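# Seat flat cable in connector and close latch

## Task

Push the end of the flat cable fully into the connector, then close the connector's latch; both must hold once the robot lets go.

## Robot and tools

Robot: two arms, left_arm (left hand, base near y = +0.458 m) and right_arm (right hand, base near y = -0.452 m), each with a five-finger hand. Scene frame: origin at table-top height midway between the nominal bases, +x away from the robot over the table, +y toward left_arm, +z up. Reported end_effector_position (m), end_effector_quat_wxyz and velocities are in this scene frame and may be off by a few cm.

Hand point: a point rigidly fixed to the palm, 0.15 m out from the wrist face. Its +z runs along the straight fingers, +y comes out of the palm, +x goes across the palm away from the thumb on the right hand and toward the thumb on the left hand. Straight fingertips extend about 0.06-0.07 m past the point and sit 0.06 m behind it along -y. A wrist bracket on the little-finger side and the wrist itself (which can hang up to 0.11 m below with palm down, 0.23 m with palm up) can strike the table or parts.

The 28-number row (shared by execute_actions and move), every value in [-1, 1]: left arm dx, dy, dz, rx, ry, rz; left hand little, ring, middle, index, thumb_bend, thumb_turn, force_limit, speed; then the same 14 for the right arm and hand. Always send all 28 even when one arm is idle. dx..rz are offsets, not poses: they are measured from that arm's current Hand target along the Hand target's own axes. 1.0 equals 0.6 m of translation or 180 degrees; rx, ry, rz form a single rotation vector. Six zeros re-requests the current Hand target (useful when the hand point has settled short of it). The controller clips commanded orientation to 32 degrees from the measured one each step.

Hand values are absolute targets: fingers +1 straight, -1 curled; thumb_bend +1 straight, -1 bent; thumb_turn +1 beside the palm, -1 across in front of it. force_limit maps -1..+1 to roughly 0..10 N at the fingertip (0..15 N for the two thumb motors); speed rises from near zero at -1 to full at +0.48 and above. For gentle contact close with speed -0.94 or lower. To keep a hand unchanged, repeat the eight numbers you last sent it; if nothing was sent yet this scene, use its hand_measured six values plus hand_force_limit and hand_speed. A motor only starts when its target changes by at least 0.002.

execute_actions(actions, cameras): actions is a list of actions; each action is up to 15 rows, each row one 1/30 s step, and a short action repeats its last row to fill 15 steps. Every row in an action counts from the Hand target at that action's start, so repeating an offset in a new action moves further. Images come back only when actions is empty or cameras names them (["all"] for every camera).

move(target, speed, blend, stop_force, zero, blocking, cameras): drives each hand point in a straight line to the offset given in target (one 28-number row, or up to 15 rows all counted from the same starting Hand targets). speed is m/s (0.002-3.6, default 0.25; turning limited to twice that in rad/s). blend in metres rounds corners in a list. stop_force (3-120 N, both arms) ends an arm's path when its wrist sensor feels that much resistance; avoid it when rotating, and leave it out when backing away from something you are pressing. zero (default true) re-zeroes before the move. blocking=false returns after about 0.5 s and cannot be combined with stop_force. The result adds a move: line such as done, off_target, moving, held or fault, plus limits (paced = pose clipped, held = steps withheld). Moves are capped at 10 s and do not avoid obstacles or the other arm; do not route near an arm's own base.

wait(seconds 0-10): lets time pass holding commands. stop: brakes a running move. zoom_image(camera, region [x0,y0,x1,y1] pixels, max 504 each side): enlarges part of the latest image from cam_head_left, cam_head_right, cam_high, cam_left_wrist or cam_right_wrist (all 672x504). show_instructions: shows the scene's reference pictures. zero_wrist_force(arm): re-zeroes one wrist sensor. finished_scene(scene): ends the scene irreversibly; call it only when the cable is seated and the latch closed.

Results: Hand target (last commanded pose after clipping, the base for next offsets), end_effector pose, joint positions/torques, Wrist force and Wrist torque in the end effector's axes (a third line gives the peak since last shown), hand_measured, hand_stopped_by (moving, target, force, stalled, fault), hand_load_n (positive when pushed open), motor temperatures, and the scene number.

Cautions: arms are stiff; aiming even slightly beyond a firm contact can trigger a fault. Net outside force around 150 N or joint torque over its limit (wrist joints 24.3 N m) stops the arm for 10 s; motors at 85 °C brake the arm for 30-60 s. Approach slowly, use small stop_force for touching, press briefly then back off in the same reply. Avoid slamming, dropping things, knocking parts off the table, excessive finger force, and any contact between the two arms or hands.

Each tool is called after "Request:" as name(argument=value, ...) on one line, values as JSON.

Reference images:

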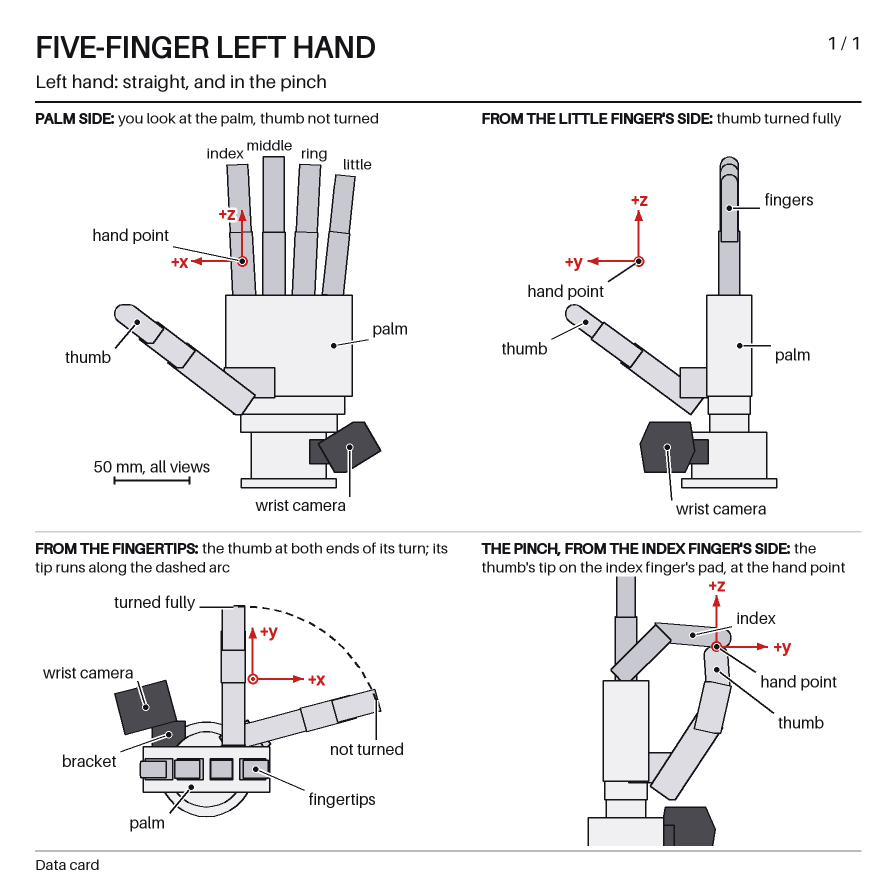

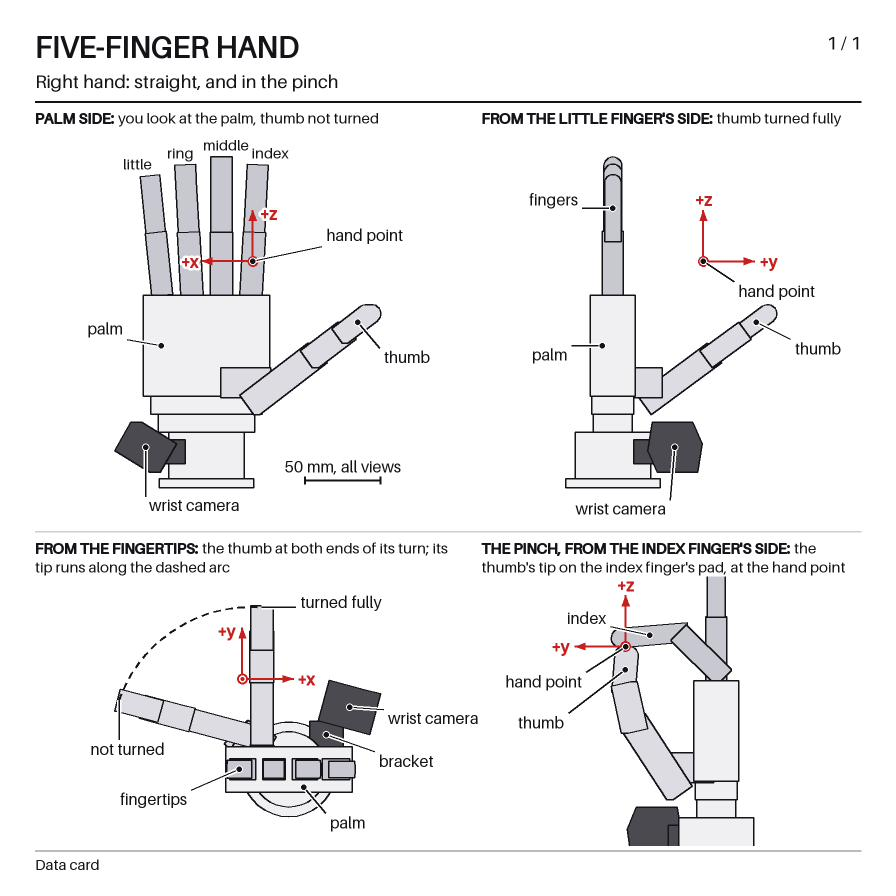

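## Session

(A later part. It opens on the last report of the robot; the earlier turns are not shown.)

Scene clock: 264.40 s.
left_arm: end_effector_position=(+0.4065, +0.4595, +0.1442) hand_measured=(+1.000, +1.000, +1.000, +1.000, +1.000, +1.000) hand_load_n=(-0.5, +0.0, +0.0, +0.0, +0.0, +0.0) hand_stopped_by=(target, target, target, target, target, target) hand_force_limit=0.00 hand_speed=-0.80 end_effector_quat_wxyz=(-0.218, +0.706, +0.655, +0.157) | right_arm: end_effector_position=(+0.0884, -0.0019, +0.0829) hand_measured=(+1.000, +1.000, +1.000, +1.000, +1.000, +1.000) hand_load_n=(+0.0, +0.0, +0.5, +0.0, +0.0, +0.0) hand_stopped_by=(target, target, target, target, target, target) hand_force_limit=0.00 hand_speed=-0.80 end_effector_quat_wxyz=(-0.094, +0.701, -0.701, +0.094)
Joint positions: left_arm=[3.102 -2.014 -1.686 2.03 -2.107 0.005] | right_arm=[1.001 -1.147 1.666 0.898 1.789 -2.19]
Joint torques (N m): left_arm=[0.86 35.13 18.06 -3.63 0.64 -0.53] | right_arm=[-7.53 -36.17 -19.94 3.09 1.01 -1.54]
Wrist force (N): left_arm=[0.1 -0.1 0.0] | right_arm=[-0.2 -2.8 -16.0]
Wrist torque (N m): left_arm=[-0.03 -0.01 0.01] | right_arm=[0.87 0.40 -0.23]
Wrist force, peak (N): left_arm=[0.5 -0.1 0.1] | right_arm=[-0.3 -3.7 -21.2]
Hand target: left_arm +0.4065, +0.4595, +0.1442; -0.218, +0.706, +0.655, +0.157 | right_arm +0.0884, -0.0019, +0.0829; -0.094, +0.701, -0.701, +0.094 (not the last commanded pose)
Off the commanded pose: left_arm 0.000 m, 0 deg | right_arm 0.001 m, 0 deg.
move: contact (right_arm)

Request:
move(target=[[0,0,0,0,0,0,1,1,1,1,1,1,0,-0.8,0,-0.0017,-0.0064,0,0,0,1,1,1,1,1,1,0,-0.8],[0,0,0,0,0,0,1,1,1,1,1,1,0,-0.8,0,-0.0051,-0.0055,0,0,0,1,1,1,1,1,1,0,-0.8]], speed=0.03, blend=[0.001,0])

Request:
move(target=[0,0,0,0,0,0,1,1,1,1,1,1,0,-0.8,0,0.0028,0.0105,0,0,0,1,1,1,1,1,1,0,-0.8], speed=0.008, stop_force=25)

Scene clock: 272.13 s.
left_arm: end_effector_position=(+0.4065, +0.4595, +0.1442) hand_measured=(+1.000, +1.000, +1.000, +1.000, +1.000, +1.000) hand_load_n=(+0.0, +0.0, +0.0, +0.0, +0.0, +0.0) hand_stopped_by=(target, target, target, target, target, target) hand_force_limit=0.00 hand_speed=-0.80 end_effector_quat_wxyz=(-0.218, +0.706, +0.655, +0.157) | right_arm: end_effector_position=(+0.0906, -0.0019, +0.0869) hand_measured=(+1.000, +1.000, +1.000, +1.000, +1.000, +1.000) hand_load_n=(+0.0, +0.0, -0.5, +0.0, +0.0, +0.0) hand_stopped_by=(target, target, target, target, target, target) hand_force_limit=0.00 hand_speed=-0.80 end_effector_quat_wxyz=(-0.094, +0.701, -0.701, +0.094)
Joint positions: left_arm=[3.102 -2.014 -1.686 2.03 -2.107 0.005] | right_arm=[0.996 -1.15 1.659 0.908 1.788 -2.194]
Joint torques (N m): left_arm=[0.86 35.18 18.46 -3.69 0.85 -0.67] | right_arm=[1.7 -17.74 -17.43 0.54 -1.53 0.35]
Wrist force (N): left_arm=[0.1 -0.3 0.0] | right_arm=[-0.4 0.1 -0.1]
Wrist torque (N m): left_arm=[-0.05 -0.01 0.01] | right_arm=[-0.15 0.05 -0.04]
Wrist force, peak (N): left_arm=[0.4 -0.3 0.1] | right_arm=[-0.2 -2.8 -16.2]
Hand target: left_arm +0.4065, +0.4595, +0.1442; -0.218, +0.706, +0.655, +0.157 | right_arm +0.0905, -0.0019, +0.0868; -0.094, +0.701, -0.701, +0.094
Off the commanded pose: left_arm 0.000 m, 0 deg | right_arm 0.000 m, 0 deg.
move: done

Scene clock: 273.63 s.
left_arm: end_effector_position=(+0.4065, +0.4595, +0.1442) hand_measured=(+1.000, +1.000, +1.000, +1.000, +1.000, +1.000) hand_load_n=(+0.0, +0.0, +0.0, +0.0, +0.0, +0.0) hand_stopped_by=(target, target, target, target, target, target) hand_force_limit=0.00 hand_speed=-0.80 end_effector_quat_wxyz=(-0.218, +0.706, +0.655, +0.157) | right_arm: end_effector_position=(+0.0905, -0.0019, +0.0834) hand_measured=(+1.000, +1.000, +1.000, +1.000, +1.000, +1.000) hand_load_n=(+0.0, +0.0, -4.0, +0.0, +0.0, +0.0) hand_stopped_by=(target, target, target, target, target, target) hand_force_limit=0.00 hand_speed=-0.80 end_effector_quat_wxyz=(-0.094, +0.701, -0.701, +0.094)
Joint positions: left_arm=[3.102 -2.014 -1.686 2.03 -2.107 0.005] | right_arm=[0.997 -1.146 1.663 0.9 1.788 -2.194]
Joint torques (N m): left_arm=[0.62 34.11 17.9 -3.69 0.88 -0.65] | right_arm=[-3.82 -33.08 -20.19 1.25 -0.49 1.97]
Wrist force (N): left_arm=[-0.1 -0.2 0.0] | right_arm=[0.3 4.5 -26.0]
Wrist torque (N m): left_arm=[-0.03 0.01 0.00] | right_arm=[1.34 0.59 0.06]
Wrist force, peak (N): left_arm=[0.3 -0.3 0.1] | right_arm=[-0.4 4.7 -35.8]
Hand target: left_arm +0.4065, +0.4595, +0.1442; -0.218, +0.706, +0.655, +0.157 | right_arm +0.0905, -0.0019, +0.0834; -0.094, +0.701, -0.701, +0.094 (not the last commanded pose)
Off the commanded pose: left_arm 0.000 m, 0 deg | right_arm 0.003 m, 0 deg.
move: contact (right_arm)

Request:
move(target=[[0,0,0,0,0,0,1,1,1,1,1,1,0,-0.8,0,-0.0113,-0.0774,0,0,0,1,1,1,1,1,1,0,-0.8],[0,0,0,0,0,0,1,1,1,1,1,1,0,-0.8,0.0635,-0.0849,-0.1267,0.2709,0.014,0.0356,1,1,1,1,1,1,0,-0.8],[0,0,0,0,0,0,1,1,1,1,1,1,0,-0.8,0.0302,-0.1513,0.0119,0.2709,0.014,0.0356,1,1,1,1,1,1,0,-0.8],[0,0,0,0,0,0,1,1,1,1,1,1,0,-0.8,0.0202,-0.1410,0.1145,0.2709,0.014,0.0356,1,1,1,1,1,1,0,-0.8]], blend=[0.01,0.01,0.01,0], speed=[0.15,0.25,0.15,0.12], cameras=["cam_right_wrist"])

Request:
zoom_image(camera="cam_right_wrist", region=[340, 200, 420, 290])

Scene clock: 290.77 s.
left_arm: end_effector_position=(+0.4065, +0.4595, +0.1442) hand_measured=(+1.000, +1.000, +1.000, +1.000, +1.000, +1.000) hand_load_n=(+0.0, +0.5, +0.0, +0.0, +0.0, +0.0) hand_stopped_by=(target, target, target, target, target, target) hand_force_limit=0.00 hand_speed=-0.80 end_effector_quat_wxyz=(-0.218, +0.706, +0.655, +0.157) | right_arm: end_effector_position=(+0.1902, -0.0142, +0.0393) hand_measured=(+1.000, +1.000, +1.000, +1.000, +1.000, +1.000) hand_load_n=(+0.5, +0.0, +0.0, +0.0, +0.0, +0.0) hand_stopped_by=(target, target, target, target, target, target) hand_force_limit=0.00 hand_speed=-0.80 end_effector_quat_wxyz=(+0.364, -0.558, +0.639, -0.384)
Joint positions: left_arm=[3.102 -2.014 -1.686 2.03 -2.107 0.005] | right_arm=[1.202 -1.053 1.838 0.231 2.598 -2.158]
Joint torques (N m): left_arm=[0.55 34.69 18.08 -3.9 0.93 -0.65] | right_arm=[7.4 -37.65 -22.3 2.01 2.23 2.15]
Wrist force (N): left_arm=[0.1 -0.1 0.0] | right_arm=[0.2 -0.5 0.2]
Wrist torque (N m): left_arm=[-0.02 0.00 0.00] | right_arm=[-0.22 -0.02 -0.15]
Wrist force, peak (N): left_arm=[0.2 -0.4 0.5] | right_arm=[0.4 4.4 -26.0]
Hand target: left_arm +0.4065, +0.4595, +0.1442; -0.218, +0.706, +0.655, +0.157 | right_arm +0.1902, -0.0141, +0.0393; +0.364, -0.558, +0.639, -0.384
Off the commanded pose: left_arm 0.000 m, 0 deg | right_arm 0.000 m, 0 deg.
move: done
camera_calibration:
cam_right_wrist: T_world_to_cam=[[-0.496934, -0.159477, -0.853008, 0.127058], [-0.448294, 0.888825, 0.0949876, 0.0914861], [0.743027, 0.429601, -0.51318, 0.00139338], [0, 0, 0, 1]] pos_world=[0.103117, -0.0616509, 0.100406]
Images, in order (width x height): cam_right_wrist 672x504.

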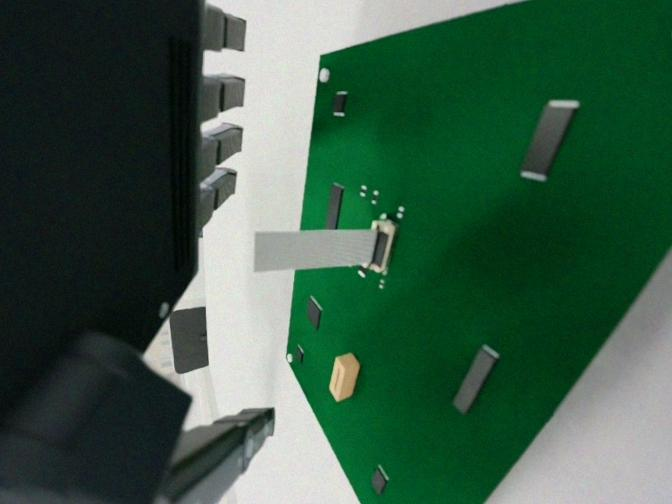

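Scaled by 5.600 from the camera's 672x504 image, which has a finer 960x720 frame.

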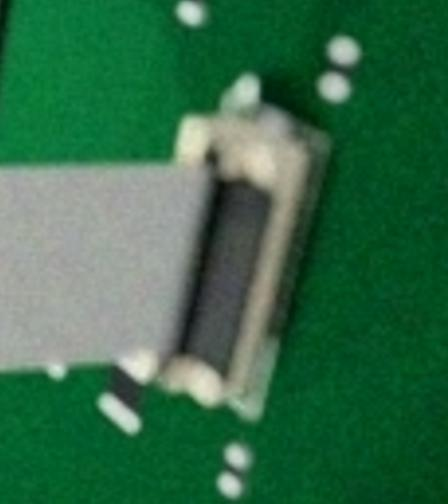

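Request:
move(target=[0,0,0,0,0,0,1,1,1,1,1,1,0,-0.8,-0.0473,-0.0151,0.0798,0,0,0,1,1,1,1,1,1,0,-0.8], speed=0.1, cameras=["cam_right_wrist"])

Request:
zoom_image(camera="cam_right_wrist", region=[480, 170, 620, 310])

Scene clock: 308.30 s.
left_arm: end_effector_position=(+0.4065, +0.4595, +0.1442) hand_measured=(+1.000, +1.000, +1.000, +1.000, +1.000, +1.000) hand_load_n=(+0.0, +0.0, +0.0, +0.0, +0.0, +0.0) hand_stopped_by=(target, target, target, target, target, target) hand_force_limit=0.00 hand_speed=-0.80 end_effector_quat_wxyz=(-0.218, +0.706, +0.655, +0.157) | right_arm: end_effector_position=(+0.2401, +0.0093, +0.0274) hand_measured=(+1.000, +1.000, +1.000, +1.000, +1.000, +1.000) hand_load_n=(+0.0, +0.0, +0.0, -0.5, +0.0, +0.0) hand_stopped_by=(target, target, target, target, target, target) hand_force_limit=0.00 hand_speed=-0.80 end_effector_quat_wxyz=(+0.364, -0.558, +0.639, -0.384)
Joint positions: left_arm=[3.102 -2.014 -1.686 2.03 -2.107 0.005] | right_arm=[1.118 -1.004 1.762 0.15 2.551 -2.285]
Joint torques (N m): left_arm=[0.84 34.71 18.46 -3.79 1.13 -0.65] | right_arm=[8.93 -46.45 -3.89 3.27 3.26 1.8]
Wrist force (N): left_arm=[0.3 -0.1 0.2] | right_arm=[0.0 -1.0 0.4]
Wrist torque (N m): left_arm=[-0.03 -0.03 0.01] | right_arm=[-0.31 0.01 -0.33]
Wrist force, peak (N): left_arm=[0.1 -0.4 0.4] | right_arm=[-0.2 -1.1 1.3]
Hand target: left_arm +0.4065, +0.4595, +0.1442; -0.218, +0.706, +0.655, +0.157 | right_arm +0.2401, +0.0093, +0.0275; +0.364, -0.558, +0.639, -0.384
Off the commanded pose: left_arm 0.000 m, 0 deg | right_arm 0.000 m, 0 deg.
move: done
camera_calibration:
cam_right_wrist: T_world_to_cam=[[-0.496934, -0.159282, -0.853045, 0.145512], [-0.448282, 0.88881, 0.0951828, 0.0941248], [0.743034, 0.429705, -0.513083, -0.0519659], [0, 0, 0, 1]] pos_world=[0.153117, -0.0381516, 0.0885063]
Images, in order (width x height): cam_right_wrist 672x504.

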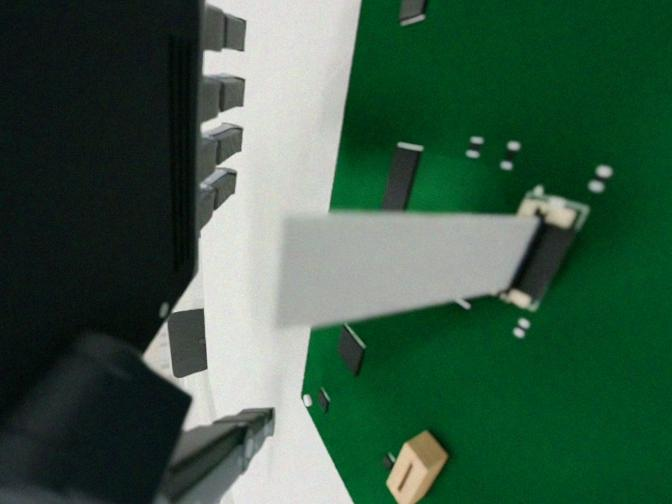

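Scaled by 3.600 from the camera's 672x504 image, which has a finer 960x720 frame.

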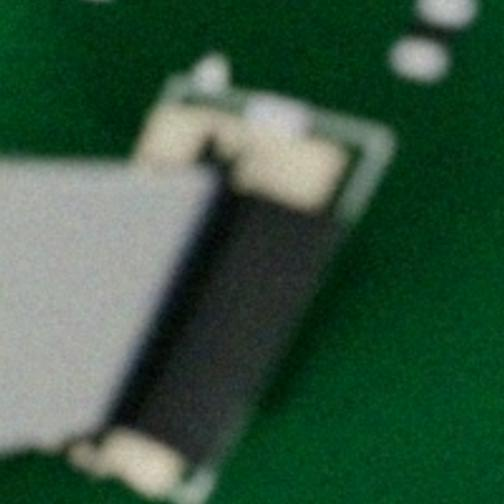

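Request:
move(target=[[0,0,0,0,0,0,1,1,1,1,1,1,0,-0.8,0.0473,0.0151,-0.0798,0,0,0,1,1,1,1,1,1,0,-0.8],[0,0,0,0,0,0,1,1,1,1,1,1,0,-0.8,0.0551,-0.0685,-0.1386,0,0,0,1,1,1,1,1,1,0,-0.8],[0,0,0,0,0,0,1,1,1,1,1,1,0,-0.8,0.0956,-0.1171,-0.2693,0,0,0,1,1,1,1,1,1,0,-0.8],[0,0,0,0,0,0,1,1,1,1,1,1,0,-0.8,0.0402,-0.0442,-0.2995,-0.2709,-0.014,-0.0356,1,1,1,1,1,1,0,-0.8],[0,0,0,0,0,0,1,1,1,1,1,1,0,-0.8,0.0426,0.0154,-0.2700,-0.2709,-0.014,-0.0356,1,1,1,1,1,1,0,-0.8]], blend=[0.01,0.01,0.02,0.005,0], speed=[0.12,0.15,0.25,0.25,0.1])

Request:
move(target=[0,0,0,0,0,0,1,1,1,1,1,1,0,-0.8,0,0.0043,0.0161,0,0,0,1,1,1,1,1,1,0,-0.8], speed=0.008, stop_force=5)

Request:
move(target=[0,0,0,0,0,0,1,1,1,1,1,1,0,-0.8,0,0.0013,0.0048,0,0,0,1,1,1,1,1,1,0,-0.8], speed=0.008, stop_force=25)

Scene clock: 337.73 s.
left_arm: end_effector_position=(+0.4065, +0.4595, +0.1442) hand_measured=(+1.000, +1.000, +1.000, +1.000, +1.000, +1.000) hand_load_n=(+0.0, +0.0, +0.0, +0.0, +0.0, +0.0) hand_stopped_by=(target, target, target, target, target, target) hand_force_limit=0.00 hand_speed=-0.80 end_effector_quat_wxyz=(-0.218, +0.706, +0.655, +0.157) | right_arm: end_effector_position=(+0.0883, -0.0017, +0.0893) hand_measured=(+1.000, +1.000, +1.000, +1.000, +1.000, +1.000) hand_load_n=(+0.0, +0.0, +0.0, +0.0, +0.0, +0.0) hand_stopped_by=(target, target, target, target, target, target) hand_force_limit=0.00 hand_speed=-0.80 end_effector_quat_wxyz=(-0.094, +0.701, -0.701, +0.094)
Joint positions: left_arm=[3.102 -2.014 -1.686 2.03 -2.107 0.005] | right_arm=[1.001 -1.154 1.658 0.914 1.789 -2.19]
Joint torques (N m): left_arm=[-0.11 34.9 18.11 -4.03 1.19 -0.81] | right_arm=[-5.08 -42.8 -23.16 3.21 -1.9 -1.74]
Wrist force (N): left_arm=[0.2 0.0 0.1] | right_arm=[0.0 -0.7 0.0]
Wrist torque (N m): left_arm=[-0.01 -0.03 0.01] | right_arm=[-0.17 0.07 -0.21]
Wrist force, peak (N): left_arm=[0.1 -0.1 0.6] | right_arm=[0.8 -1.6 -1.1]
Hand target: left_arm +0.4065, +0.4595, +0.1442; -0.218, +0.706, +0.655, +0.157 | right_arm +0.0883, -0.0017, +0.0894; -0.094, +0.701, -0.701, +0.094
Off the commanded pose: left_arm 0.000 m, 0 deg | right_arm 0.000 m, 0 deg.
move: done

Scene clock: 339.53 s.
left_arm: end_effector_position=(+0.4065, +0.4595, +0.1442) hand_measured=(+1.000, +1.000, +1.000, +1.000, +1.000, +1.000) hand_load_n=(+0.0, +0.0, +0.0, +0.5, +0.0, +0.0) hand_stopped_by=(target, target, target, target, target, target) hand_force_limit=0.00 hand_speed=-0.80 end_effector_quat_wxyz=(-0.218, +0.706, +0.655, +0.157) | right_arm: end_effector_position=(+0.0884, -0.0017, +0.0833) hand_measured=(+1.000, +1.000, +1.000, +1.000, +1.000, +1.000) hand_load_n=(+0.0, +0.0, +0.0, +0.0, +0.0, +0.0) hand_stopped_by=(target, target, target, target, target, target) hand_force_limit=0.00 hand_speed=-0.80 end_effector_quat_wxyz=(-0.094, +0.701, -0.701, +0.094)
Joint positions: left_arm=[3.102 -2.014 -1.686 2.03 -2.107 0.005] | right_arm=[1.001 -1.147 1.665 0.9 1.789 -2.19]
Joint torques (N m): left_arm=[0.66 34.65 18.03 -3.98 1.21 -0.71] | right_arm=[-6.96 -40.39 -21.91 3.78 -1.89 -1.75]
Wrist force (N): left_arm=[0.1 -0.1 0.1] | right_arm=[0.1 -1.8 -5.9]
Wrist torque (N m): left_arm=[-0.03 -0.02 0.01] | right_arm=[0.27 0.19 -0.21]
Wrist force, peak (N): left_arm=[0.2 -0.5 0.0] | right_arm=[0.0 -3.1 -10.3]
Hand target: left_arm +0.4065, +0.4595, +0.1442; -0.218, +0.706, +0.655, +0.157 | right_arm +0.0884, -0.0017, +0.0833; -0.094, +0.701, -0.701, +0.094 (not the last commanded pose)
Off the commanded pose: left_arm 0.000 m, 0 deg | right_arm 0.004 m, 0 deg.
move: contact (right_arm)

Scene clock: 340.80 s.
left_arm: end_effector_position=(+0.4065, +0.4595, +0.1442) hand_measured=(+1.000, +1.000, +1.000, +1.000, +1.000, +1.000) hand_load_n=(+0.0, +0.0, +0.5, +0.0, +0.0, -0.5) hand_stopped_by=(target, target, target, target, target, target) hand_force_limit=0.00 hand_speed=-0.80 end_effector_quat_wxyz=(-0.218, +0.706, +0.655, +0.157) | right_arm: end_effector_position=(+0.0884, -0.0016, +0.0821) hand_measured=(+1.000, +1.000, +1.000, +1.000, +1.000, +1.000) hand_load_n=(+0.0, +0.0, +0.5, +0.0, +0.0, +0.0) hand_stopped_by=(target, target, target, target, target, target) hand_force_limit=0.00 hand_speed=-0.80 end_effector_quat_wxyz=(-0.094, +0.701, -0.701, +0.094)
Joint positions: left_arm=[3.102 -2.014 -1.686 2.03 -2.107 0.005] | right_arm=[1.001 -1.146 1.666 0.897 1.789 -2.19]
Joint torques (N m): left_arm=[0.82 34.72 18.24 -4 1.18 -0.72] | right_arm=[-7.13 -29.42 -16.25 1.69 -1.79 -1.64]
Wrist force (N): left_arm=[0.1 -0.1 0.0] | right_arm=[0.4 -4.3 -32.2]
Wrist torque (N m): left_arm=[-0.02 -0.01 0.01] | right_arm=[1.88 0.78 -0.24]
Wrist force, peak (N): left_arm=[0.5 -0.1 0.0] | right_arm=[0.3 -4.8 -37.1]
Hand target: left_arm +0.4065, +0.4595, +0.1442; -0.218, +0.706, +0.655, +0.157 | right_arm +0.0884, -0.0016, +0.0821; -0.094, +0.701, -0.701, +0.094 (not the last commanded pose)
Off the commanded pose: left_arm 0.000 m, 0 deg | right_arm 0.002 m, 0 deg.
move: contact (right_arm)

Request:
move(target=[0,0,0,0,0,0,1,1,1,1,1,1,0,-0.8,0,-0.0121,-0.0692,0,0,0,1,1,1,1,1,1,0,-0.8], speed=0.1)

Request:
finished_scene(scene=2)

Scene clock: 345.97 s.
left_arm: end_effector_position=(+0.4065, +0.4595, +0.1442) hand_measured=(+1.000, +1.000, +1.000, +1.000, +1.000, +1.000) hand_load_n=(+0.5, +0.0, +0.0, +0.0, +0.0, +0.0) hand_stopped_by=(target, target, target, target, target, target) hand_force_limit=0.00 hand_speed=-0.80 end_effector_quat_wxyz=(-0.218, +0.706, +0.655, +0.157) | right_arm: end_effector_position=(+0.0845, -0.0016, +0.1242) hand_measured=(+1.000, +1.000, +1.000, +1.000, +1.000, +1.000) hand_load_n=(+0.0, +0.0, +0.0, +0.0, +0.0, +0.0) hand_stopped_by=(target, target, target, target, target, target) hand_force_limit=0.00 hand_speed=-0.80 end_effector_quat_wxyz=(-0.094, +0.700, -0.701, +0.094)
Joint positions: left_arm=[3.102 -2.014 -1.686 2.03 -2.107 0.005] | right_arm=[1.009 -1.193 1.616 0.995 1.79 -2.182]
Joint torques (N m): left_arm=[1.11 34.85 18.18 -4.07 1.33 -0.96] | right_arm=[-2.43 -16.51 -7.53 0.62 2.49 -1.41]
Wrist force (N): left_arm=[0.1 0.1 0.0] | right_arm=[-0.1 -0.4 0.1]
Wrist torque (N m): left_arm=[0.00 -0.01 0.00] | right_arm=[-0.14 0.07 -0.24]
Wrist force, peak (N): left_arm=[0.4 -0.5 0.2] | right_arm=[0.7 -4.4 -32.6]
Hand target: left_arm +0.4065, +0.4595, +0.1442; -0.218, +0.706, +0.655, +0.157 | right_arm +0.0845, -0.0017, +0.1241; -0.094, +0.701, -0.701, +0.094
Off the commanded pose: left_arm 0.000 m, 0 deg | right_arm 0.000 m, 0 deg.
move: done

The scene is finished: the task was done.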